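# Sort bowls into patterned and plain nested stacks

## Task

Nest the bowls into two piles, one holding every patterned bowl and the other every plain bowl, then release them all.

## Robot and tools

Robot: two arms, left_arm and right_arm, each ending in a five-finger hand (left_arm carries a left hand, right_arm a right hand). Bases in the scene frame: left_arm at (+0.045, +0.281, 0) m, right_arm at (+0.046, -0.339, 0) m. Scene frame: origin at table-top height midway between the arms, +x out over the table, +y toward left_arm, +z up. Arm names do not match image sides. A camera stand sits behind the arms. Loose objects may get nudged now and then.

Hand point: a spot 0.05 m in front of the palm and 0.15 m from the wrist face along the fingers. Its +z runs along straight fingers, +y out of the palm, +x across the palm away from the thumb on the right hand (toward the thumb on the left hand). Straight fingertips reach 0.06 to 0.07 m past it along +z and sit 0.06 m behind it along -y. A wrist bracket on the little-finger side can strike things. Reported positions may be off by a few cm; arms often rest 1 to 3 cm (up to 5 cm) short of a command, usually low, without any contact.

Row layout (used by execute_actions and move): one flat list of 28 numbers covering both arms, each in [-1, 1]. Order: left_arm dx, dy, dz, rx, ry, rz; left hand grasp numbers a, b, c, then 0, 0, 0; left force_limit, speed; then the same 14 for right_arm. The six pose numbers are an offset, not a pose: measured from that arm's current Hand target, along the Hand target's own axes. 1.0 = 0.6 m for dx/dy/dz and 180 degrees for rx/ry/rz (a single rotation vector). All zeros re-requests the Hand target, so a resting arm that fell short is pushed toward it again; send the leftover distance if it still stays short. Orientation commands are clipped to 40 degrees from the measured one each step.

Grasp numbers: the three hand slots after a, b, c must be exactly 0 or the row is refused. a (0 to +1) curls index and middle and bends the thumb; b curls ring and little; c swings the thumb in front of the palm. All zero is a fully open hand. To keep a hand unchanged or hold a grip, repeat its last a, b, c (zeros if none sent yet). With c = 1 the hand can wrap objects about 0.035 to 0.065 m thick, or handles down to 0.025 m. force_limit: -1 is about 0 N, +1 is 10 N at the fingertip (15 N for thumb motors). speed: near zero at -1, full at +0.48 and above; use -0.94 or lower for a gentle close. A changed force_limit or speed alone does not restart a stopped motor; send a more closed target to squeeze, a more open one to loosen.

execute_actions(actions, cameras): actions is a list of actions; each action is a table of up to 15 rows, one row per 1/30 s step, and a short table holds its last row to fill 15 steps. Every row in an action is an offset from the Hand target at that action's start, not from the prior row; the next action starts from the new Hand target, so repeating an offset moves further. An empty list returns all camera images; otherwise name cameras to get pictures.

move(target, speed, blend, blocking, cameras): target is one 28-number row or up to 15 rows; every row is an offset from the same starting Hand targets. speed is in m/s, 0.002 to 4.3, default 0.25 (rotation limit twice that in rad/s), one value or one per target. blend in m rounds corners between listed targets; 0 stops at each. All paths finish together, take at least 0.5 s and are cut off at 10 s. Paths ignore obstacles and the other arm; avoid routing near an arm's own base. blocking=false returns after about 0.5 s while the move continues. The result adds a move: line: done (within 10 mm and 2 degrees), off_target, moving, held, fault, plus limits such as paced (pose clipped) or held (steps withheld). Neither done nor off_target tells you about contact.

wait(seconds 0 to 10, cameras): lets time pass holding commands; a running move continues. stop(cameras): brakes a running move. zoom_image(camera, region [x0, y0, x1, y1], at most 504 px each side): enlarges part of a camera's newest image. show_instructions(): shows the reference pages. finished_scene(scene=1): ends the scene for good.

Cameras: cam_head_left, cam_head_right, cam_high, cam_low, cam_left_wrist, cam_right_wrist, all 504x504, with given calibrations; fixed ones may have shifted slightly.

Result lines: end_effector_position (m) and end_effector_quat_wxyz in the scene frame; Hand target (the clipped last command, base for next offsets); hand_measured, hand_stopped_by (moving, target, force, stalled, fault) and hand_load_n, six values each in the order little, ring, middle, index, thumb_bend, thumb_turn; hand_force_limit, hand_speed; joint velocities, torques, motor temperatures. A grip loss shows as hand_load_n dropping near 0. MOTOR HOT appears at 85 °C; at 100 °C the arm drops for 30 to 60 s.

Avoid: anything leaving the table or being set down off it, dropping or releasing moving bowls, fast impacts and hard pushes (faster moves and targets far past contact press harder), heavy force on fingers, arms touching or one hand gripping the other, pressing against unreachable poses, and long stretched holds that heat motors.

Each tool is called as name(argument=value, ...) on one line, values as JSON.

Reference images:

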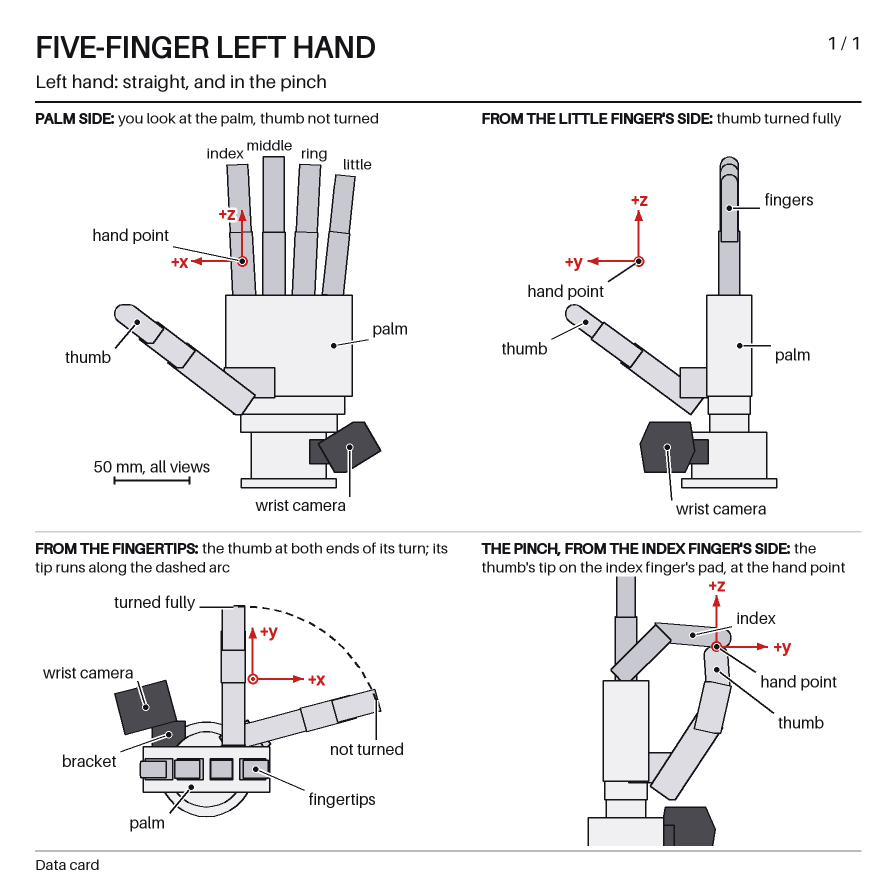

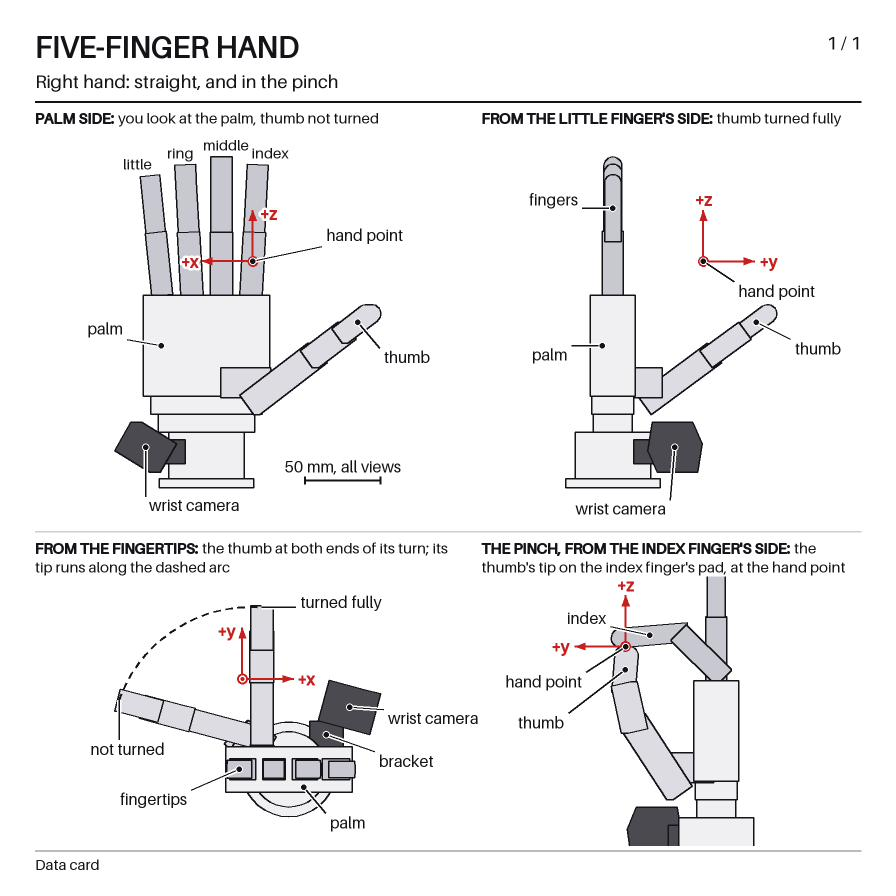

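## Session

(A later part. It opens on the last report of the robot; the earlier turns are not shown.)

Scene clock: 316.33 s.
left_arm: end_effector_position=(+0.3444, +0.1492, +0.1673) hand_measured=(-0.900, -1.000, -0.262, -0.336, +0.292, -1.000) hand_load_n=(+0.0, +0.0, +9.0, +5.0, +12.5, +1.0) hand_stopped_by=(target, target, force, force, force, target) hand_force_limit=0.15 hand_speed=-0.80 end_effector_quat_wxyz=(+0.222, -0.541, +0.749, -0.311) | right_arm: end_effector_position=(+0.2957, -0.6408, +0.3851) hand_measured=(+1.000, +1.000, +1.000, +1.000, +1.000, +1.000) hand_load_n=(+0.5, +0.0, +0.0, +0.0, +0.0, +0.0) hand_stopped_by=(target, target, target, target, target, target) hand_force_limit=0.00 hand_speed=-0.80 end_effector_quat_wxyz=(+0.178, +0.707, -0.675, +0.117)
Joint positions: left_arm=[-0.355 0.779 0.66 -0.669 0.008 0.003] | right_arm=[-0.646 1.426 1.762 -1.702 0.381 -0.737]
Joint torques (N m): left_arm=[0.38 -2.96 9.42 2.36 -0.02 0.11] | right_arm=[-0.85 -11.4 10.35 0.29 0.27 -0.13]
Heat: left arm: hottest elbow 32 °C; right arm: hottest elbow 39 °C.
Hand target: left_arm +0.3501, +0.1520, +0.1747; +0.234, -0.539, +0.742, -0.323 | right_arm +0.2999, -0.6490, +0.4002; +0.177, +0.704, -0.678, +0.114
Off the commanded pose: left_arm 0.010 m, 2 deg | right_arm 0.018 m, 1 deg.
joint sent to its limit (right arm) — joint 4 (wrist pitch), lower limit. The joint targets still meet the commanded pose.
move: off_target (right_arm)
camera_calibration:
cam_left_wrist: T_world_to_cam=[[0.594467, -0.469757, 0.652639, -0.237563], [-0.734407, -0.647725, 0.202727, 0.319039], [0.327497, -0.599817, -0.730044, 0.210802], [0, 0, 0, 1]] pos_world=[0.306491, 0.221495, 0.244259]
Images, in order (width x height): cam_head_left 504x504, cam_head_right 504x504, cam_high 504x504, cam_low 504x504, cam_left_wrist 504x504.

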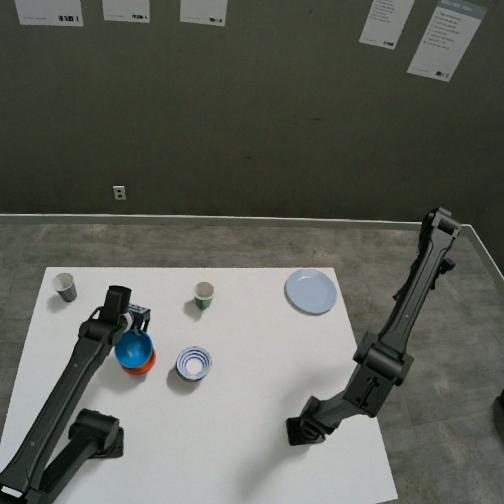

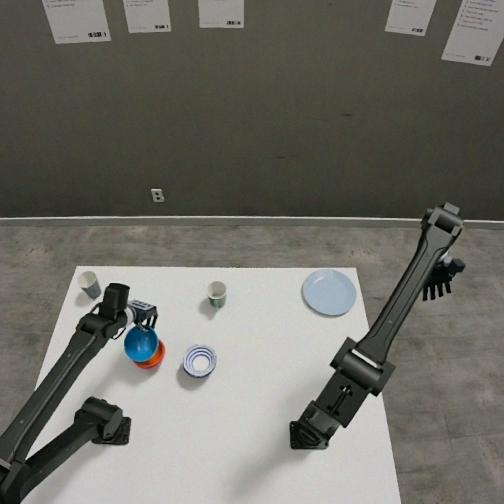

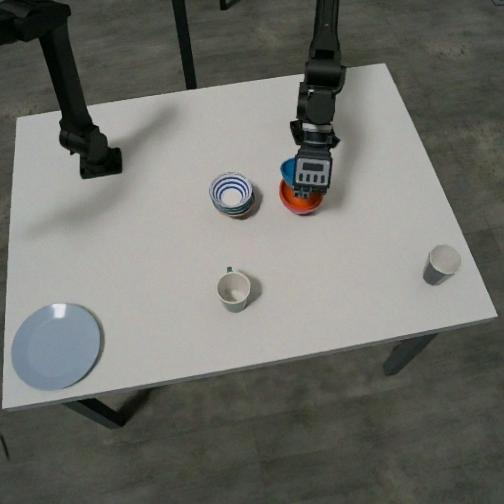

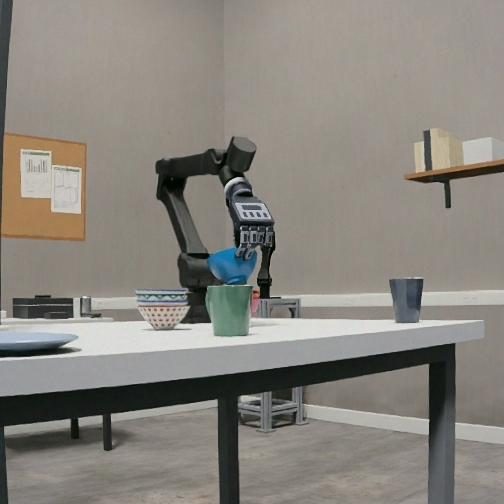

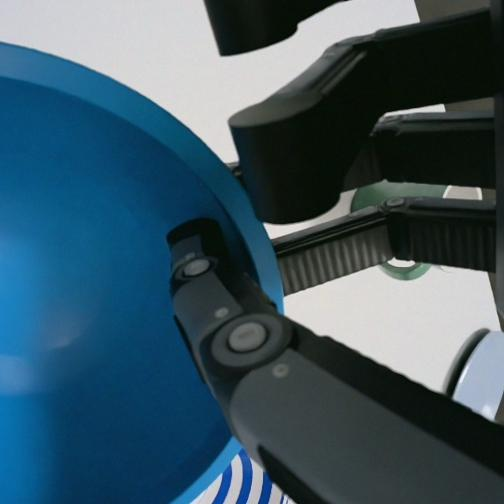

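move(target=[-0.0043, 0.0707, 0.0698, -0.0667, 0, 0, 1, 1, 1, 0, 0, 0, 0.15, -0.8, 0, 0, 0, 0, 0, 0, 0, 0, 0, 0, 0, 0, 0, -0.8], speed=0.08, cameras=["cam_left_wrist", "cam_low", "cam_head_right", "cam_high"])

zoom_image(camera="cam_low", region=[200, 235, 270, 305])

zoom_image(camera="cam_head_right", region=[100, 300, 200, 400])

zoom_image(camera="cam_high", region=[230, 100, 380, 250])

Scene clock: 320.40 s.
left_arm: end_effector_position=(+0.3469, +0.1510, +0.1138) hand_measured=(-0.900, -1.000, -0.262, -0.336, +0.292, -1.000) hand_load_n=(+0.0, +0.0, +9.0, +5.0, +12.0, +1.0) hand_stopped_by=(target, target, force, force, force, target) hand_force_limit=0.15 hand_speed=-0.80 end_effector_quat_wxyz=(+0.174, -0.559, +0.773, -0.244) | right_arm: end_effector_position=(+0.2957, -0.6408, +0.3851) hand_measured=(+1.000, +1.000, +1.000, +1.000, +1.000, +1.000) hand_load_n=(+0.0, +0.0, +0.0, -0.5, +0.0, +0.0) hand_stopped_by=(target, target, target, target, target, target) hand_force_limit=0.00 hand_speed=-0.80 end_effector_quat_wxyz=(+0.178, +0.707, -0.675, +0.117)
Joint positions: left_arm=[-0.347 0.954 0.66 -0.669 0.01 0.009] | right_arm=[-0.646 1.426 1.762 -1.702 0.381 -0.737]
Joint torques (N m): left_arm=[0.21 -2.73 9.85 1.54 -0.01 0.12] | right_arm=[-0.85 -11.34 10.33 0.32 0.27 -0.13]
Heat: left arm: hottest elbow 32 °C; right arm: hottest elbow 39 °C.
Hand target: left_arm +0.3525, +0.1539, +0.1152; +0.177, -0.561, +0.772, -0.243 | right_arm +0.2999, -0.6490, +0.4002; +0.177, +0.704, -0.678, +0.114
Off the commanded pose: left_arm 0.006 m, 0 deg | right_arm 0.018 m, 1 deg.
joint sent to its limit (right arm) — joint 4 (wrist pitch), lower limit. The joint targets still meet the commanded pose.
move: off_target (right_arm)
camera_calibration:
cam_left_wrist: T_world_to_cam=[[0.692803, -0.501124, 0.518555, -0.217379], [-0.692691, -0.662399, 0.285321, 0.311229], [0.200509, -0.556869, -0.806036, 0.218164], [0, 0, 0, 1]] pos_world=[0.322443, 0.218712, 0.19977]
Images, in order (width x height): cam_head_right 504x504, cam_high 504x504, cam_low 504x504, cam_left_wrist 504x504.

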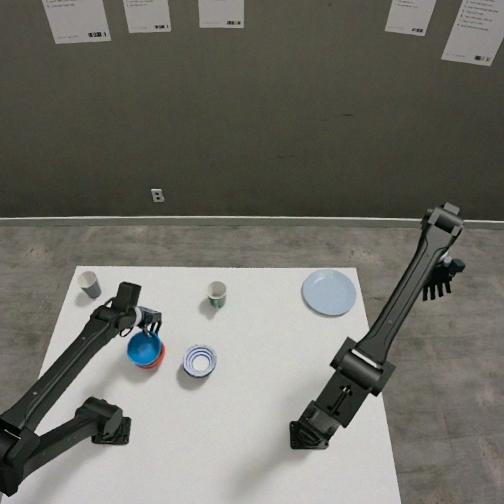

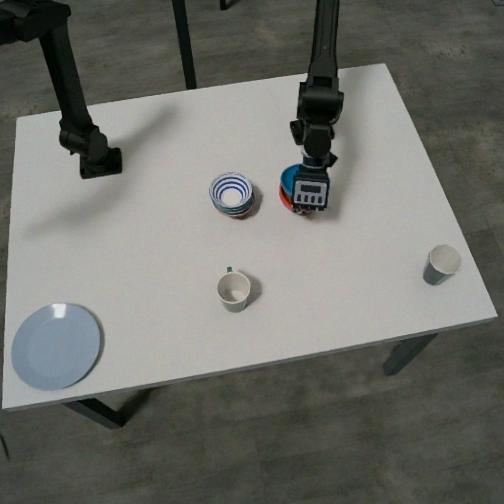

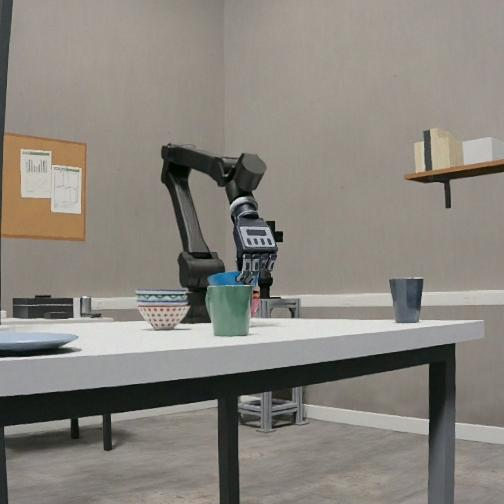

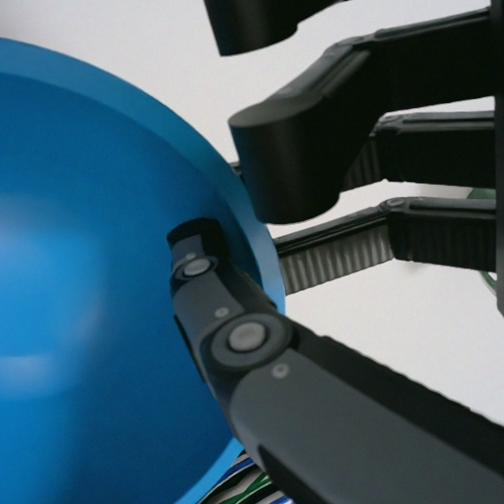

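Scaled by 7.200 from the camera's 504x504 image, which has a finer 720x720 frame.

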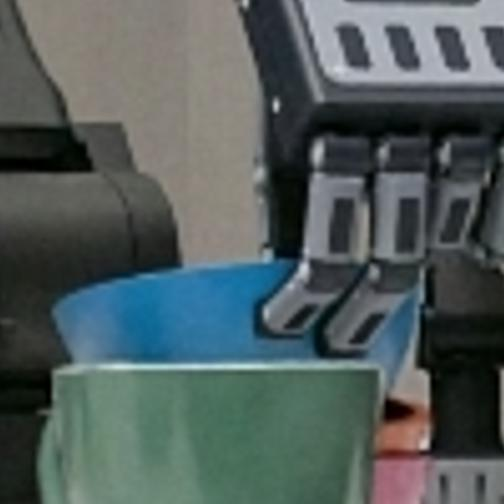

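Scaled by 5.040 from the camera's 504x504 image, which has a finer 720x720 frame.

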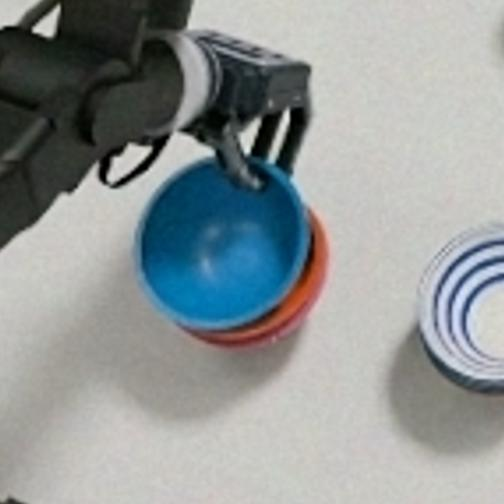

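Scaled by 3.360 from the camera's 504x504 image, which has a finer 720x720 frame.

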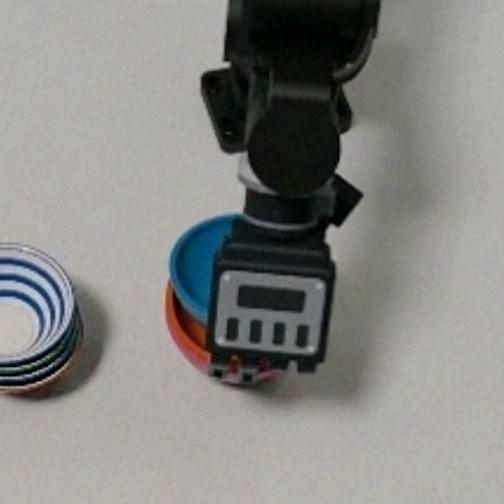

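move(target=[-0.0027, 0.008, 0.0203, 0, 0, 0, 1, 1, 1, 0, 0, 0, 0.15, -0.8, 0, 0, 0, 0, 0, 0, 0, 0, 0, 0, 0, 0, 0, -0.8], speed=0.05, cameras=["cam_left_wrist", "cam_low", "cam_head_right", "cam_head_left"])

zoom_image(camera="cam_low", region=[200, 235, 270, 305])

zoom_image(camera="cam_head_right", region=[100, 300, 200, 400])

Scene clock: 321.97 s.
left_arm: end_effector_position=(+0.3506, +0.1512, +0.1056) hand_measured=(-0.900, -1.000, -0.262, -0.336, +0.292, -1.000) hand_load_n=(+0.0, +0.0, +8.0, +6.0, +11.0, +1.0) hand_stopped_by=(target, target, force, force, force, target) hand_force_limit=0.15 hand_speed=-0.80 end_effector_quat_wxyz=(+0.173, -0.559, +0.773, -0.243) | right_arm: end_effector_position=(+0.2957, -0.6408, +0.3851) hand_measured=(+1.000, +1.000, +1.000, +1.000, +1.000, +1.000) hand_load_n=(+0.0, +0.0, +0.0, +0.0, +0.0, +0.0) hand_stopped_by=(target, target, target, target, target, target) hand_force_limit=0.00 hand_speed=-0.80 end_effector_quat_wxyz=(+0.178, +0.707, -0.675, +0.117)
Joint positions: left_arm=[-0.341 0.975 0.65 -0.64 0.014 0.013] | right_arm=[-0.646 1.426 1.762 -1.702 0.381 -0.737]
Joint torques (N m): left_arm=[0.21 -2.67 8.68 2 -0.02 0.14] | right_arm=[-0.91 -11.28 10.33 0.32 0.27 -0.14]
Heat: left arm: hottest elbow 32 °C; right arm: hottest elbow 39 °C.
Hand target: left_arm +0.3559, +0.1545, +0.1024; +0.177, -0.561, +0.772, -0.243 | right_arm +0.2999, -0.6490, +0.4002; +0.177, +0.704, -0.678, +0.114
Off the commanded pose: left_arm 0.007 m, 0 deg | right_arm 0.018 m, 1 deg.
joint sent to its limit (right arm) — joint 4 (wrist pitch), lower limit. The joint targets still meet the commanded pose.
move: off_target (right_arm)
camera_calibration:
cam_left_wrist: T_world_to_cam=[[0.693931, -0.500967, 0.517196, -0.2158], [-0.691993, -0.66252, 0.286729, 0.315863], [0.19901, -0.556866, -0.806409, 0.211462], [0, 0, 0, 1]] pos_world=[0.326242, 0.218912, 0.191569]
Images, in order (width x height): cam_head_left 504x504, cam_head_right 504x504, cam_low 504x504, cam_left_wrist 504x504.

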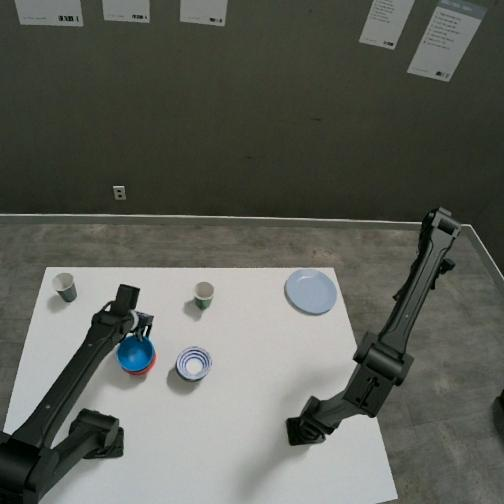

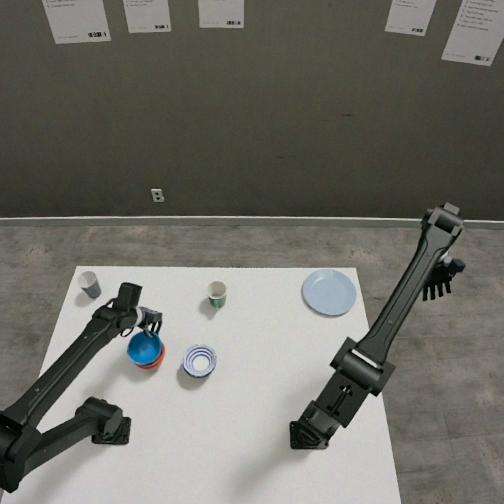

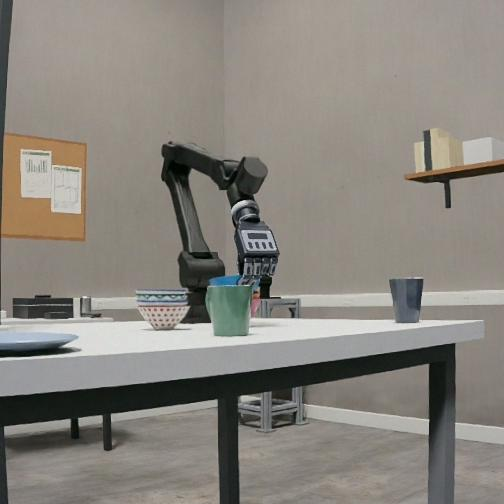

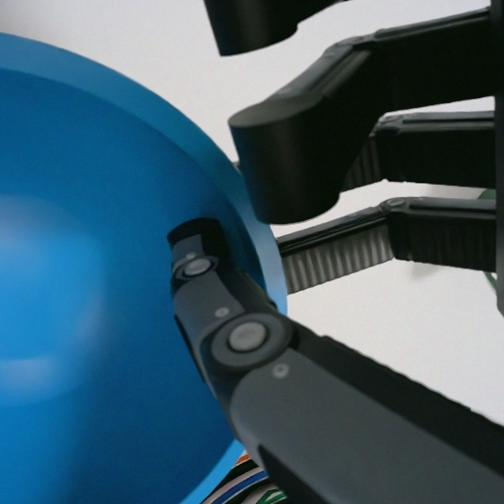

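Scaled by 7.200 from the camera's 504x504 image, which has a finer 720x720 frame.

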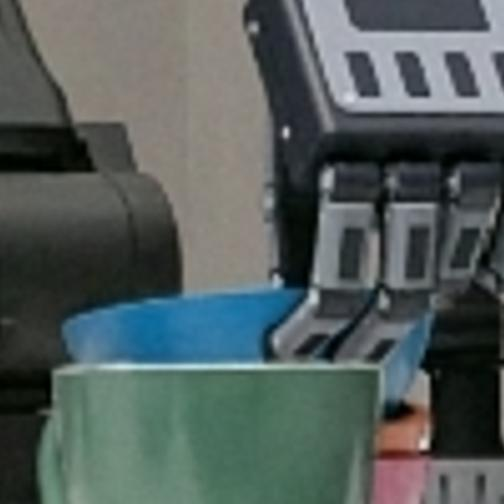

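Scaled by 5.040 from the camera's 504x504 image, which has a finer 720x720 frame.

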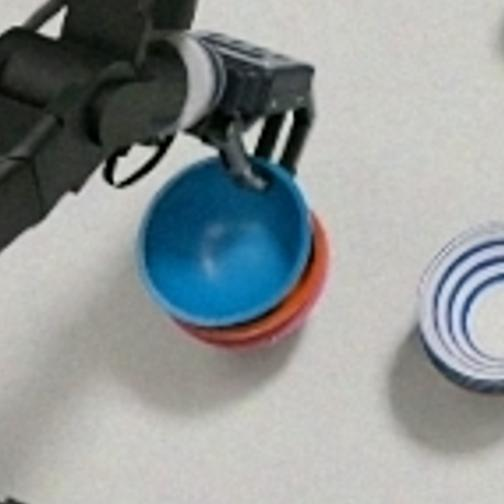

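move(target=[0, 0.0097, 0.0136, 0, 0, 0, 1, 1, 1, 0, 0, 0, 0.15, -0.8, 0, 0, 0, 0, 0, 0, 0, 0, 0, 0, 0, 0, 0, -0.8], speed=0.04, cameras=["cam_left_wrist", "cam_low", "cam_head_right"])

zoom_image(camera="cam_low", region=[200, 235, 270, 305])

zoom_image(camera="cam_head_right", region=[100, 300, 200, 400])

Scene clock: 324.47 s.
left_arm: end_effector_position=(+0.3510, +0.1511, +0.0960) hand_measured=(-0.900, -1.000, -0.262, -0.336, +0.292, -1.000) hand_load_n=(+0.0, +0.0, +8.0, +6.0, +10.5, +0.5) hand_stopped_by=(target, target, force, force, force, target) hand_force_limit=0.15 hand_speed=-0.80 end_effector_quat_wxyz=(+0.174, -0.559, +0.773, -0.244) | right_arm: end_effector_position=(+0.2957, -0.6408, +0.3851) hand_measured=(+1.000, +1.000, +1.000, +1.000, +1.000, +1.000) hand_load_n=(+0.0, +0.0, +0.0, +0.0, +0.0, +0.0) hand_stopped_by=(target, target, target, target, target, target) hand_force_limit=0.00 hand_speed=-0.80 end_effector_quat_wxyz=(+0.178, +0.707, -0.675, +0.117)
Joint positions: left_arm=[-0.341 0.987 0.63 -0.606 0.014 0.013] | right_arm=[-0.646 1.426 1.762 -1.702 0.381 -0.737]
Joint torques (N m): left_arm=[0.38 -2.73 8.54 2.15 -0.02 0.14] | right_arm=[-0.79 -11.28 10.33 0.34 0.27 -0.14]
Heat: left arm: hottest elbow 32 °C; right arm: hottest elbow 39 °C.
Hand target: left_arm +0.3559, +0.1545, +0.0924; +0.177, -0.561, +0.772, -0.243 | right_arm +0.2999, -0.6490, +0.4002; +0.177, +0.704, -0.678, +0.114
Off the commanded pose: left_arm 0.007 m, 0 deg | right_arm 0.018 m, 1 deg.
joint sent to its limit (right arm) — joint 4 (wrist pitch), lower limit. The joint targets still meet the commanded pose.
move: off_target (right_arm)
camera_calibration:
cam_left_wrist: T_world_to_cam=[[0.692986, -0.50104, 0.51839, -0.210987], [-0.692619, -0.662269, 0.285793, 0.319077], [0.20012, -0.557098, -0.805974, 0.203215], [0, 0, 0, 1]] pos_world=[0.326543, 0.218812, 0.18197]
Images, in order (width x height): cam_head_right 504x504, cam_low 504x504, cam_left_wrist 504x504.

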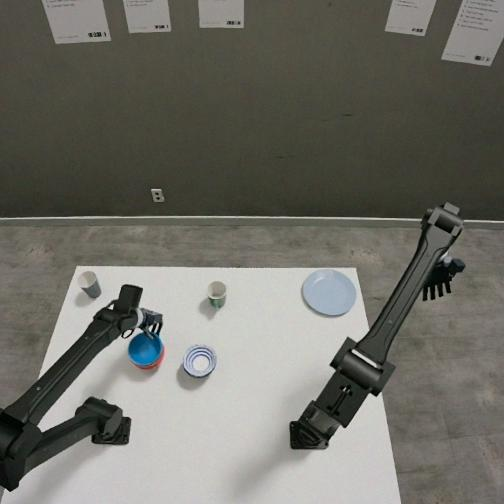

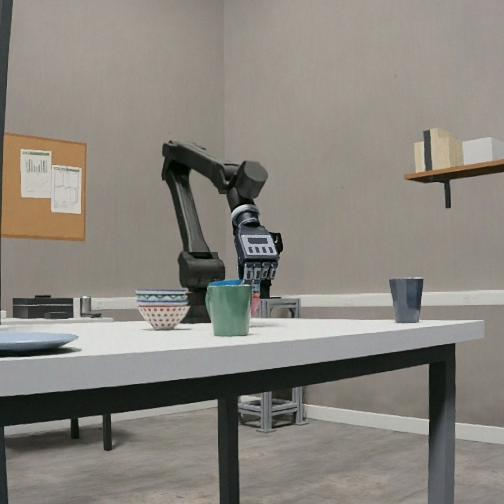

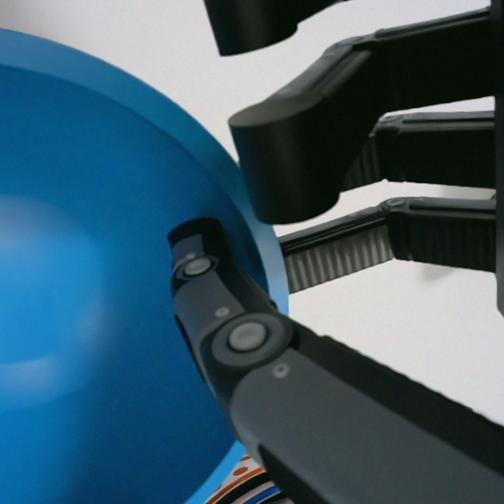

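Scaled by 7.200 from the camera's 504x504 image, which has a finer 720x720 frame.

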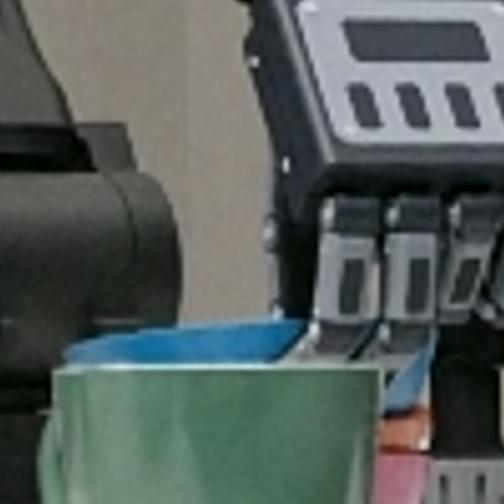

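Scaled by 5.040 from the camera's 504x504 image, which has a finer 720x720 frame.

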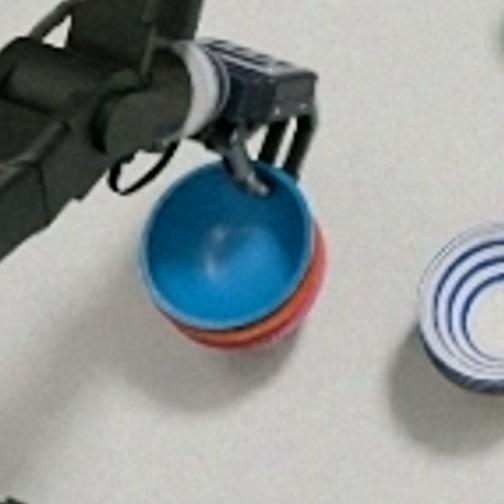

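move(target=[0, 0, 0, 0, 0, 0, 0.7, 1, 0.9, 0, 0, 0, 0.1, -0.85, 0, 0, 0, 0, 0, 0, 0, 0, 0, 0, 0, 0, 0, -0.8], speed=0.05, cameras=["cam_left_wrist", "cam_low", "cam_head_right"])

zoom_image(camera="cam_low", region=[200, 235, 270, 305])

zoom_image(camera="cam_head_right", region=[100, 300, 200, 400])

Scene clock: 326.23 s.
left_arm: end_effector_position=(+0.3511, +0.1514, +0.0960) hand_measured=(-0.930, -1.000, -0.262, -0.200, +0.460, -0.800) hand_load_n=(+0.0, +0.0, +0.5, +0.0, +0.0, +0.0) hand_stopped_by=(target, target, force, target, target, target) hand_force_limit=0.10 hand_speed=-0.85 end_effector_quat_wxyz=(+0.174, -0.559, +0.773, -0.243) | right_arm: end_effector_position=(+0.2957, -0.6408, +0.3851) hand_measured=(+1.000, +1.000, +1.000, +1.000, +1.000, +1.000) hand_load_n=(+0.0, +0.0, +0.0, +0.0, +0.0, +0.0) hand_stopped_by=(target, target, target, target, target, target) hand_force_limit=0.00 hand_speed=-0.80 end_effector_quat_wxyz=(+0.178, +0.707, -0.675, +0.117)
Joint positions: left_arm=[-0.34 0.987 0.63 -0.606 0.014 0.014] | right_arm=[-0.646 1.426 1.762 -1.702 0.381 -0.737]
Joint torques (N m): left_arm=[0.21 -2.78 8.55 2.04 -0.02 0.12] | right_arm=[-0.85 -11.4 10.33 0.34 0.28 -0.14]
Heat: left arm: hottest elbow 32 °C; right arm: hottest elbow 39 °C.
Hand target: left_arm +0.3559, +0.1545, +0.0924; +0.177, -0.561, +0.772, -0.243 | right_arm +0.2999, -0.6490, +0.4002; +0.177, +0.704, -0.678, +0.114
Off the commanded pose: left_arm 0.007 m, 0 deg | right_arm 0.018 m, 1 deg.
joint sent to its limit (right arm) — joint 4 (wrist pitch), lower limit. The joint targets still meet the commanded pose.
move: off_target (right_arm)
camera_calibration:
cam_left_wrist: T_world_to_cam=[[0.69277, -0.501465, 0.518269, -0.210721], [-0.69281, -0.662305, 0.285248, 0.319514], [0.20021, -0.556673, -0.806245, 0.20329], [0, 0, 0, 1]] pos_world=[0.326643, 0.219112, 0.18197]
Images, in order (width x height): cam_head_right 504x504, cam_low 504x504, cam_left_wrist 504x504.

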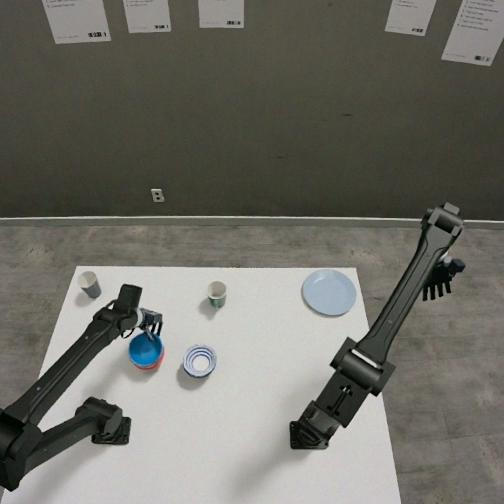

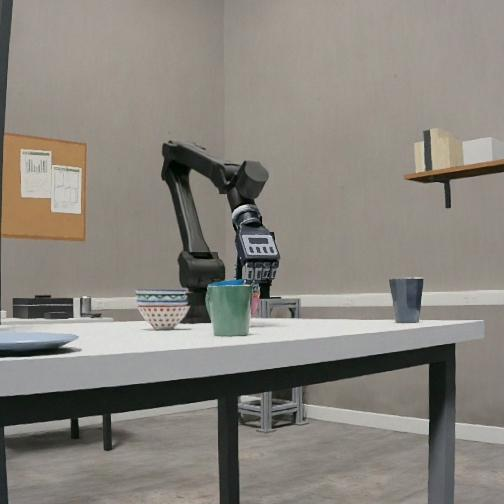

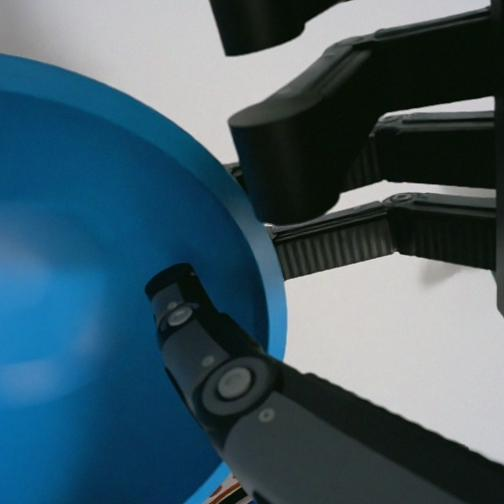

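Scaled by 7.200 from the camera's 504x504 image, which has a finer 720x720 frame.

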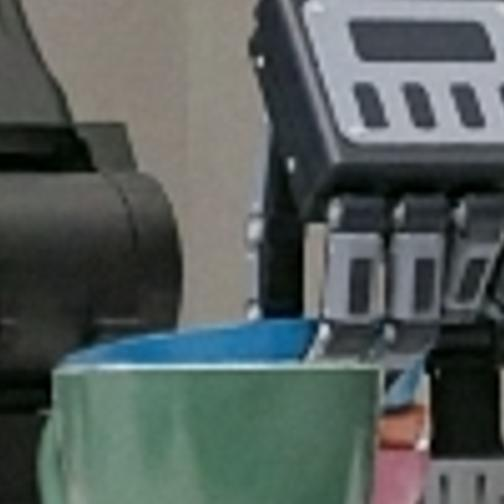

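Scaled by 5.040 from the camera's 504x504 image, which has a finer 720x720 frame.

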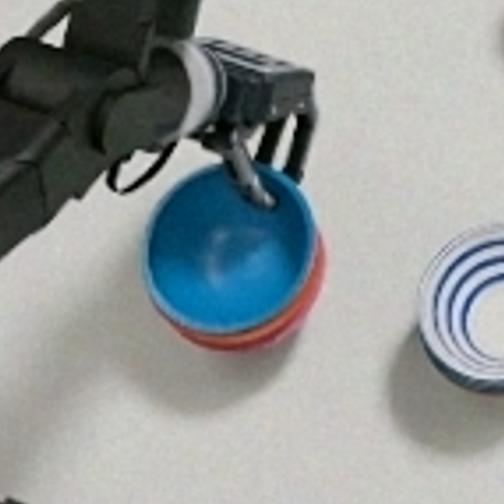

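move(target=[0, 0, 0, 0, 0, 0, 0.4, 1, 0.9, 0, 0, 0, 0.1, -0.88, 0, 0, 0, 0, 0, 0, 0, 0, 0, 0, 0, 0, 0, -0.8], speed=0.05, cameras=["cam_left_wrist", "cam_low", "cam_head_right"])

zoom_image(camera="cam_low", region=[200, 235, 270, 305])

zoom_image(camera="cam_head_right", region=[100, 300, 200, 400])

Scene clock: 328.60 s.
left_arm: end_effector_position=(+0.3517, +0.1512, +0.0962) hand_measured=(-0.960, -0.960, +0.086, +0.400, +0.686, -0.800) hand_load_n=(+0.0, +0.0, +0.0, +0.0, +0.0, +0.0) hand_stopped_by=(target, target, target, target, target, target) hand_force_limit=0.10 hand_speed=-0.88 end_effector_quat_wxyz=(+0.175, -0.559, +0.773, -0.244) | right_arm: end_effector_position=(+0.2957, -0.6408, +0.3851) hand_measured=(+1.000, +1.000, +1.000, +1.000, +1.000, +1.000) hand_load_n=(+0.0, +0.0, +0.0, +0.0, +0.0, +0.0) hand_stopped_by=(target, target, target, target, target, target) hand_force_limit=0.00 hand_speed=-0.80 end_effector_quat_wxyz=(+0.178, +0.707, -0.675, +0.117)
Joint positions: left_arm=[-0.34 0.987 0.63 -0.604 0.014 0.014] | right_arm=[-0.646 1.426 1.762 -1.702 0.381 -0.737]
Joint torques (N m): left_arm=[0.15 -2.78 8.57 1.96 -0.02 0.12] | right_arm=[-0.85 -11.34 10.32 0.31 0.27 -0.14]
Heat: left arm: hottest elbow 31 °C; right arm: hottest elbow 39 °C.
Hand target: left_arm +0.3559, +0.1545, +0.0924; +0.177, -0.561, +0.772, -0.243 | right_arm +0.2999, -0.6490, +0.4002; +0.177, +0.704, -0.678, +0.114
Off the commanded pose: left_arm 0.007 m, 0 deg | right_arm 0.018 m, 1 deg.
joint sent to its limit (right arm) — joint 4 (wrist pitch), lower limit. The joint targets still meet the commanded pose.
move: off_target (right_arm)
camera_calibration:
cam_left_wrist: T_world_to_cam=[[0.691671, -0.501143, 0.520045, -0.211188], [-0.693414, -0.662124, 0.284199, 0.320017], [0.20191, -0.557179, -0.805471, 0.20273], [0, 0, 0, 1]] pos_world=[0.327043, 0.219012, 0.182172]
Images, in order (width x height): cam_head_right 504x504, cam_low 504x504, cam_left_wrist 504x504.

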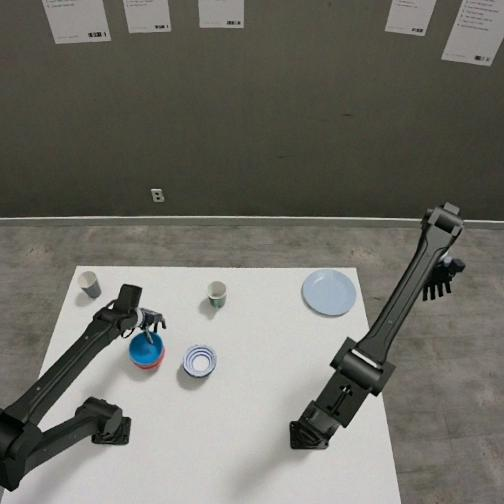

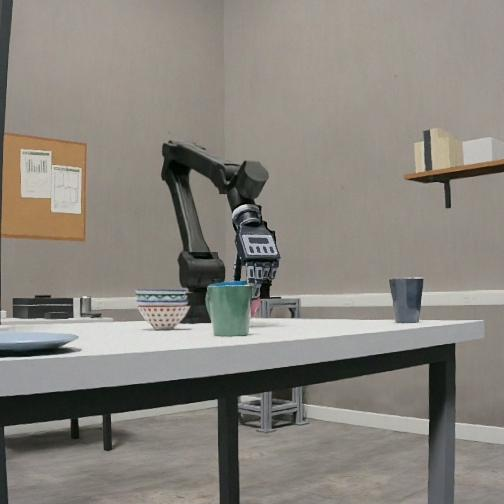

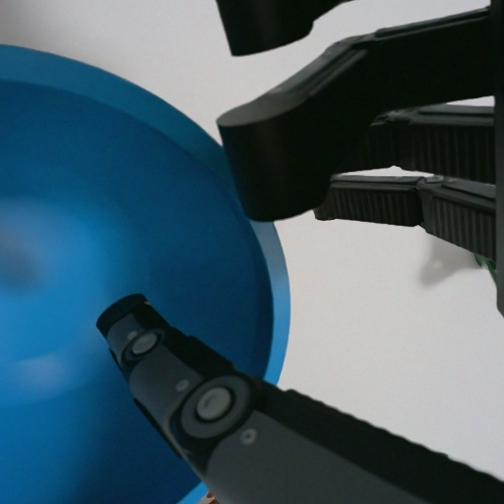

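Scaled by 7.200 from the camera's 504x504 image, which has a finer 720x720 frame.

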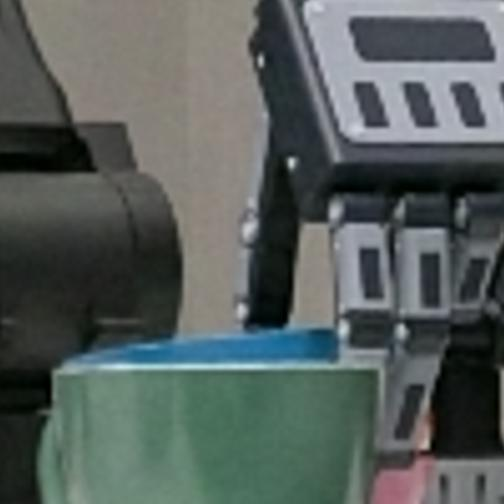

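Scaled by 5.040 from the camera's 504x504 image, which has a finer 720x720 frame.

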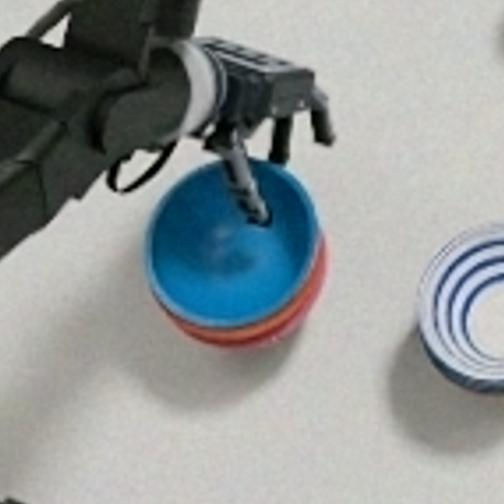

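move(target=[[0, -0.1303, -0.1117, 0, 0, 0, 0.4, 1, 0.9, 0, 0, 0, 0.1, -0.88, 0, 0, 0, 0, 0, 0, 0, 0, 0, 0, 0, 0, 0, -0.8], [0.019, -0.1908, -0.0945, -0.1967, 0, 0, 0.5, 0.5, 1, 0, 0, 0, 0.1, -0.3, 0, 0, 0, 0, 0, 0, 0, 0, 0, 0, 0, 0, 0, -0.8]], speed=[0.1, 0.2], blend=[0.02, 0], cameras=["all"])

zoom_image(camera="cam_low", region=[200, 235, 270, 305])

zoom_image(camera="cam_head_right", region=[100, 300, 200, 400])

zoom_image(camera="cam_high", region=[230, 120, 380, 270])

Scene clock: 334.27 s.
left_arm: end_effector_position=(+0.3987, +0.1340, +0.1937) hand_measured=(+0.050, -0.024, +0.026, +0.100, +0.426, -1.000) hand_load_n=(+0.0, +0.0, +0.0, +0.0, +0.0, +0.0) hand_stopped_by=(target, target, target, target, target, target) hand_force_limit=0.10 hand_speed=-0.30 end_effector_quat_wxyz=(-0.010, -0.590, +0.807, +0.011) | right_arm: end_effector_position=(+0.2957, -0.6408, +0.3851) hand_measured=(+1.000, +1.000, +1.000, +1.000, +1.000, +1.000) hand_load_n=(+0.0, +0.0, +0.0, +0.0, -0.5, +0.0) hand_stopped_by=(target, target, target, target, target, target) hand_force_limit=0.00 hand_speed=-0.80 end_effector_quat_wxyz=(+0.178, +0.707, -0.675, +0.117)
Joint positions: left_arm=[-0.35 1.523 1.386 -1.464 0.002 -0.002] | right_arm=[-0.646 1.426 1.762 -1.702 0.381 -0.737]
Joint torques (N m): left_arm=[-1.96 -9.64 12.85 -0.09 -0.18 -0.02] | right_arm=[-0.79 -11.34 10.33 0.31 0.27 -0.14]
Heat: left arm: hottest elbow 32 °C; right arm: hottest elbow 39 °C.
Hand target: left_arm +0.4105, +0.1247, +0.2045; -0.002, -0.588, +0.809, +0.003 | right_arm +0.2999, -0.6490, +0.4002; +0.177, +0.704, -0.678, +0.114
Off the commanded pose: left_arm 0.019 m, 1 deg | right_arm 0.018 m, 1 deg.
joint sent to its limit (right arm) — joint 4 (wrist pitch), lower limit. The joint targets still meet the commanded pose.
move: off_target (left_arm, right_arm); target 2's new numbers were sent with left_arm's hand 0.019 m and 1 deg from that target
camera_calibration:
cam_left_wrist: T_world_to_cam=[[0.838764, -0.540108, -0.0689764, -0.242368], [-0.440724, -0.747832, 0.496497, 0.183075], [-0.319745, -0.386045, -0.865293, 0.458762], [0, 0, 0, 1]] pos_world=[0.430662, 0.183107, 0.289349]
cam_right_wrist: T_world_to_cam=[[-0.948017, -0.216753, 0.232986, 0.0487271], [-0.182891, 0.970274, 0.158492, 0.611741], [-0.260414, 0.107642, -0.959478, 0.629165], [0, 0, 0, 1]] pos_world=[0.321919, -0.650719, 0.495361]

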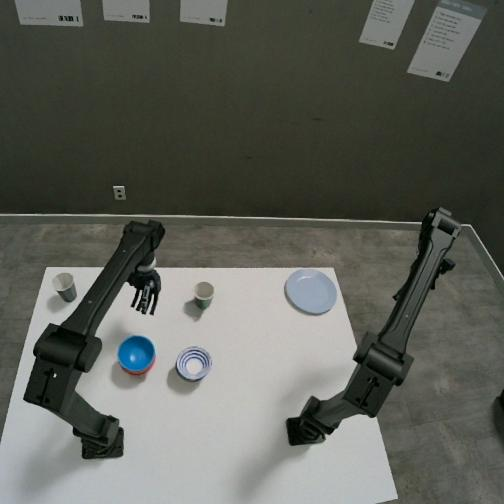

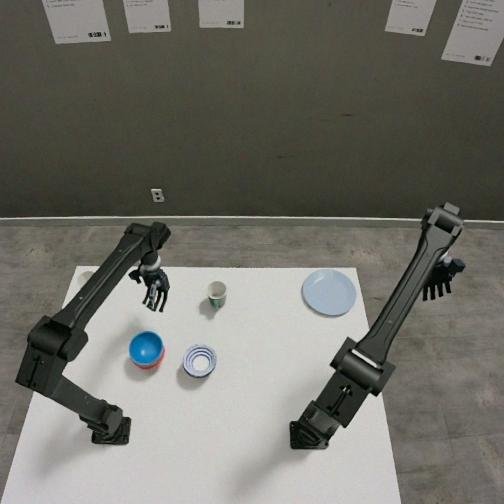

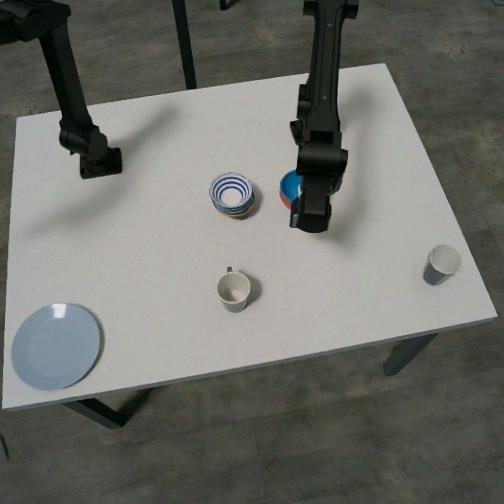

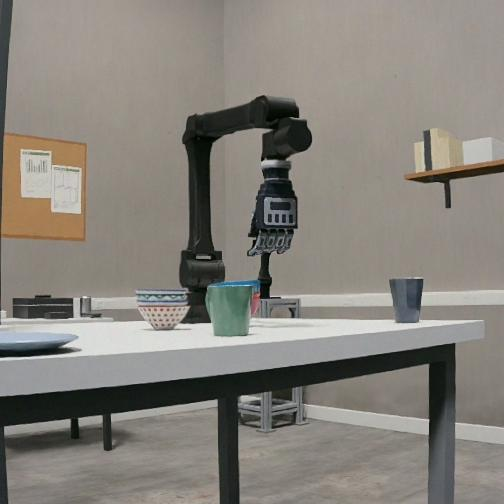

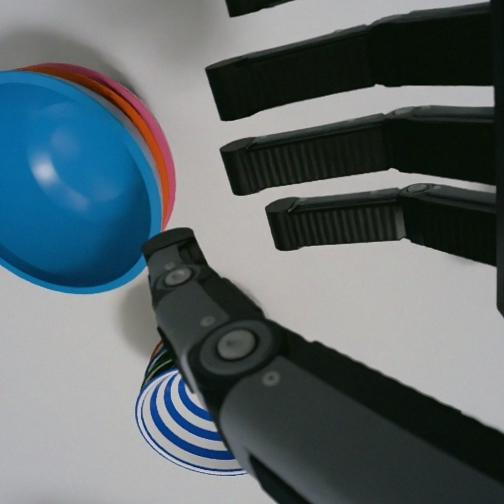

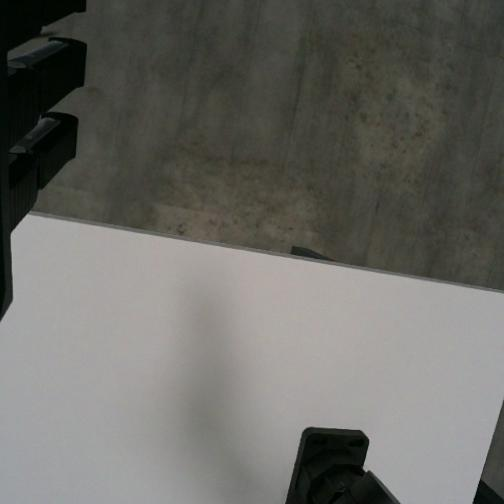

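Scaled by 7.200 from the camera's 504x504 image, which has a finer 720x720 frame.

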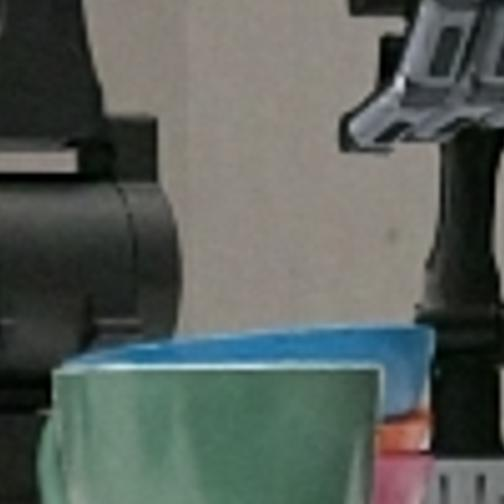

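Scaled by 5.040 from the camera's 504x504 image, which has a finer 720x720 frame.

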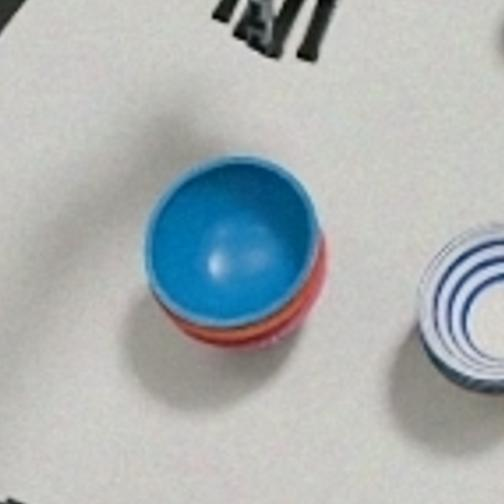

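Scaled by 3.360 from the camera's 504x504 image, which has a finer 720x720 frame.

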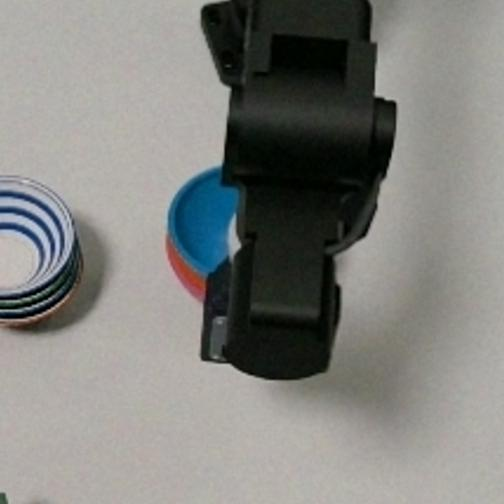

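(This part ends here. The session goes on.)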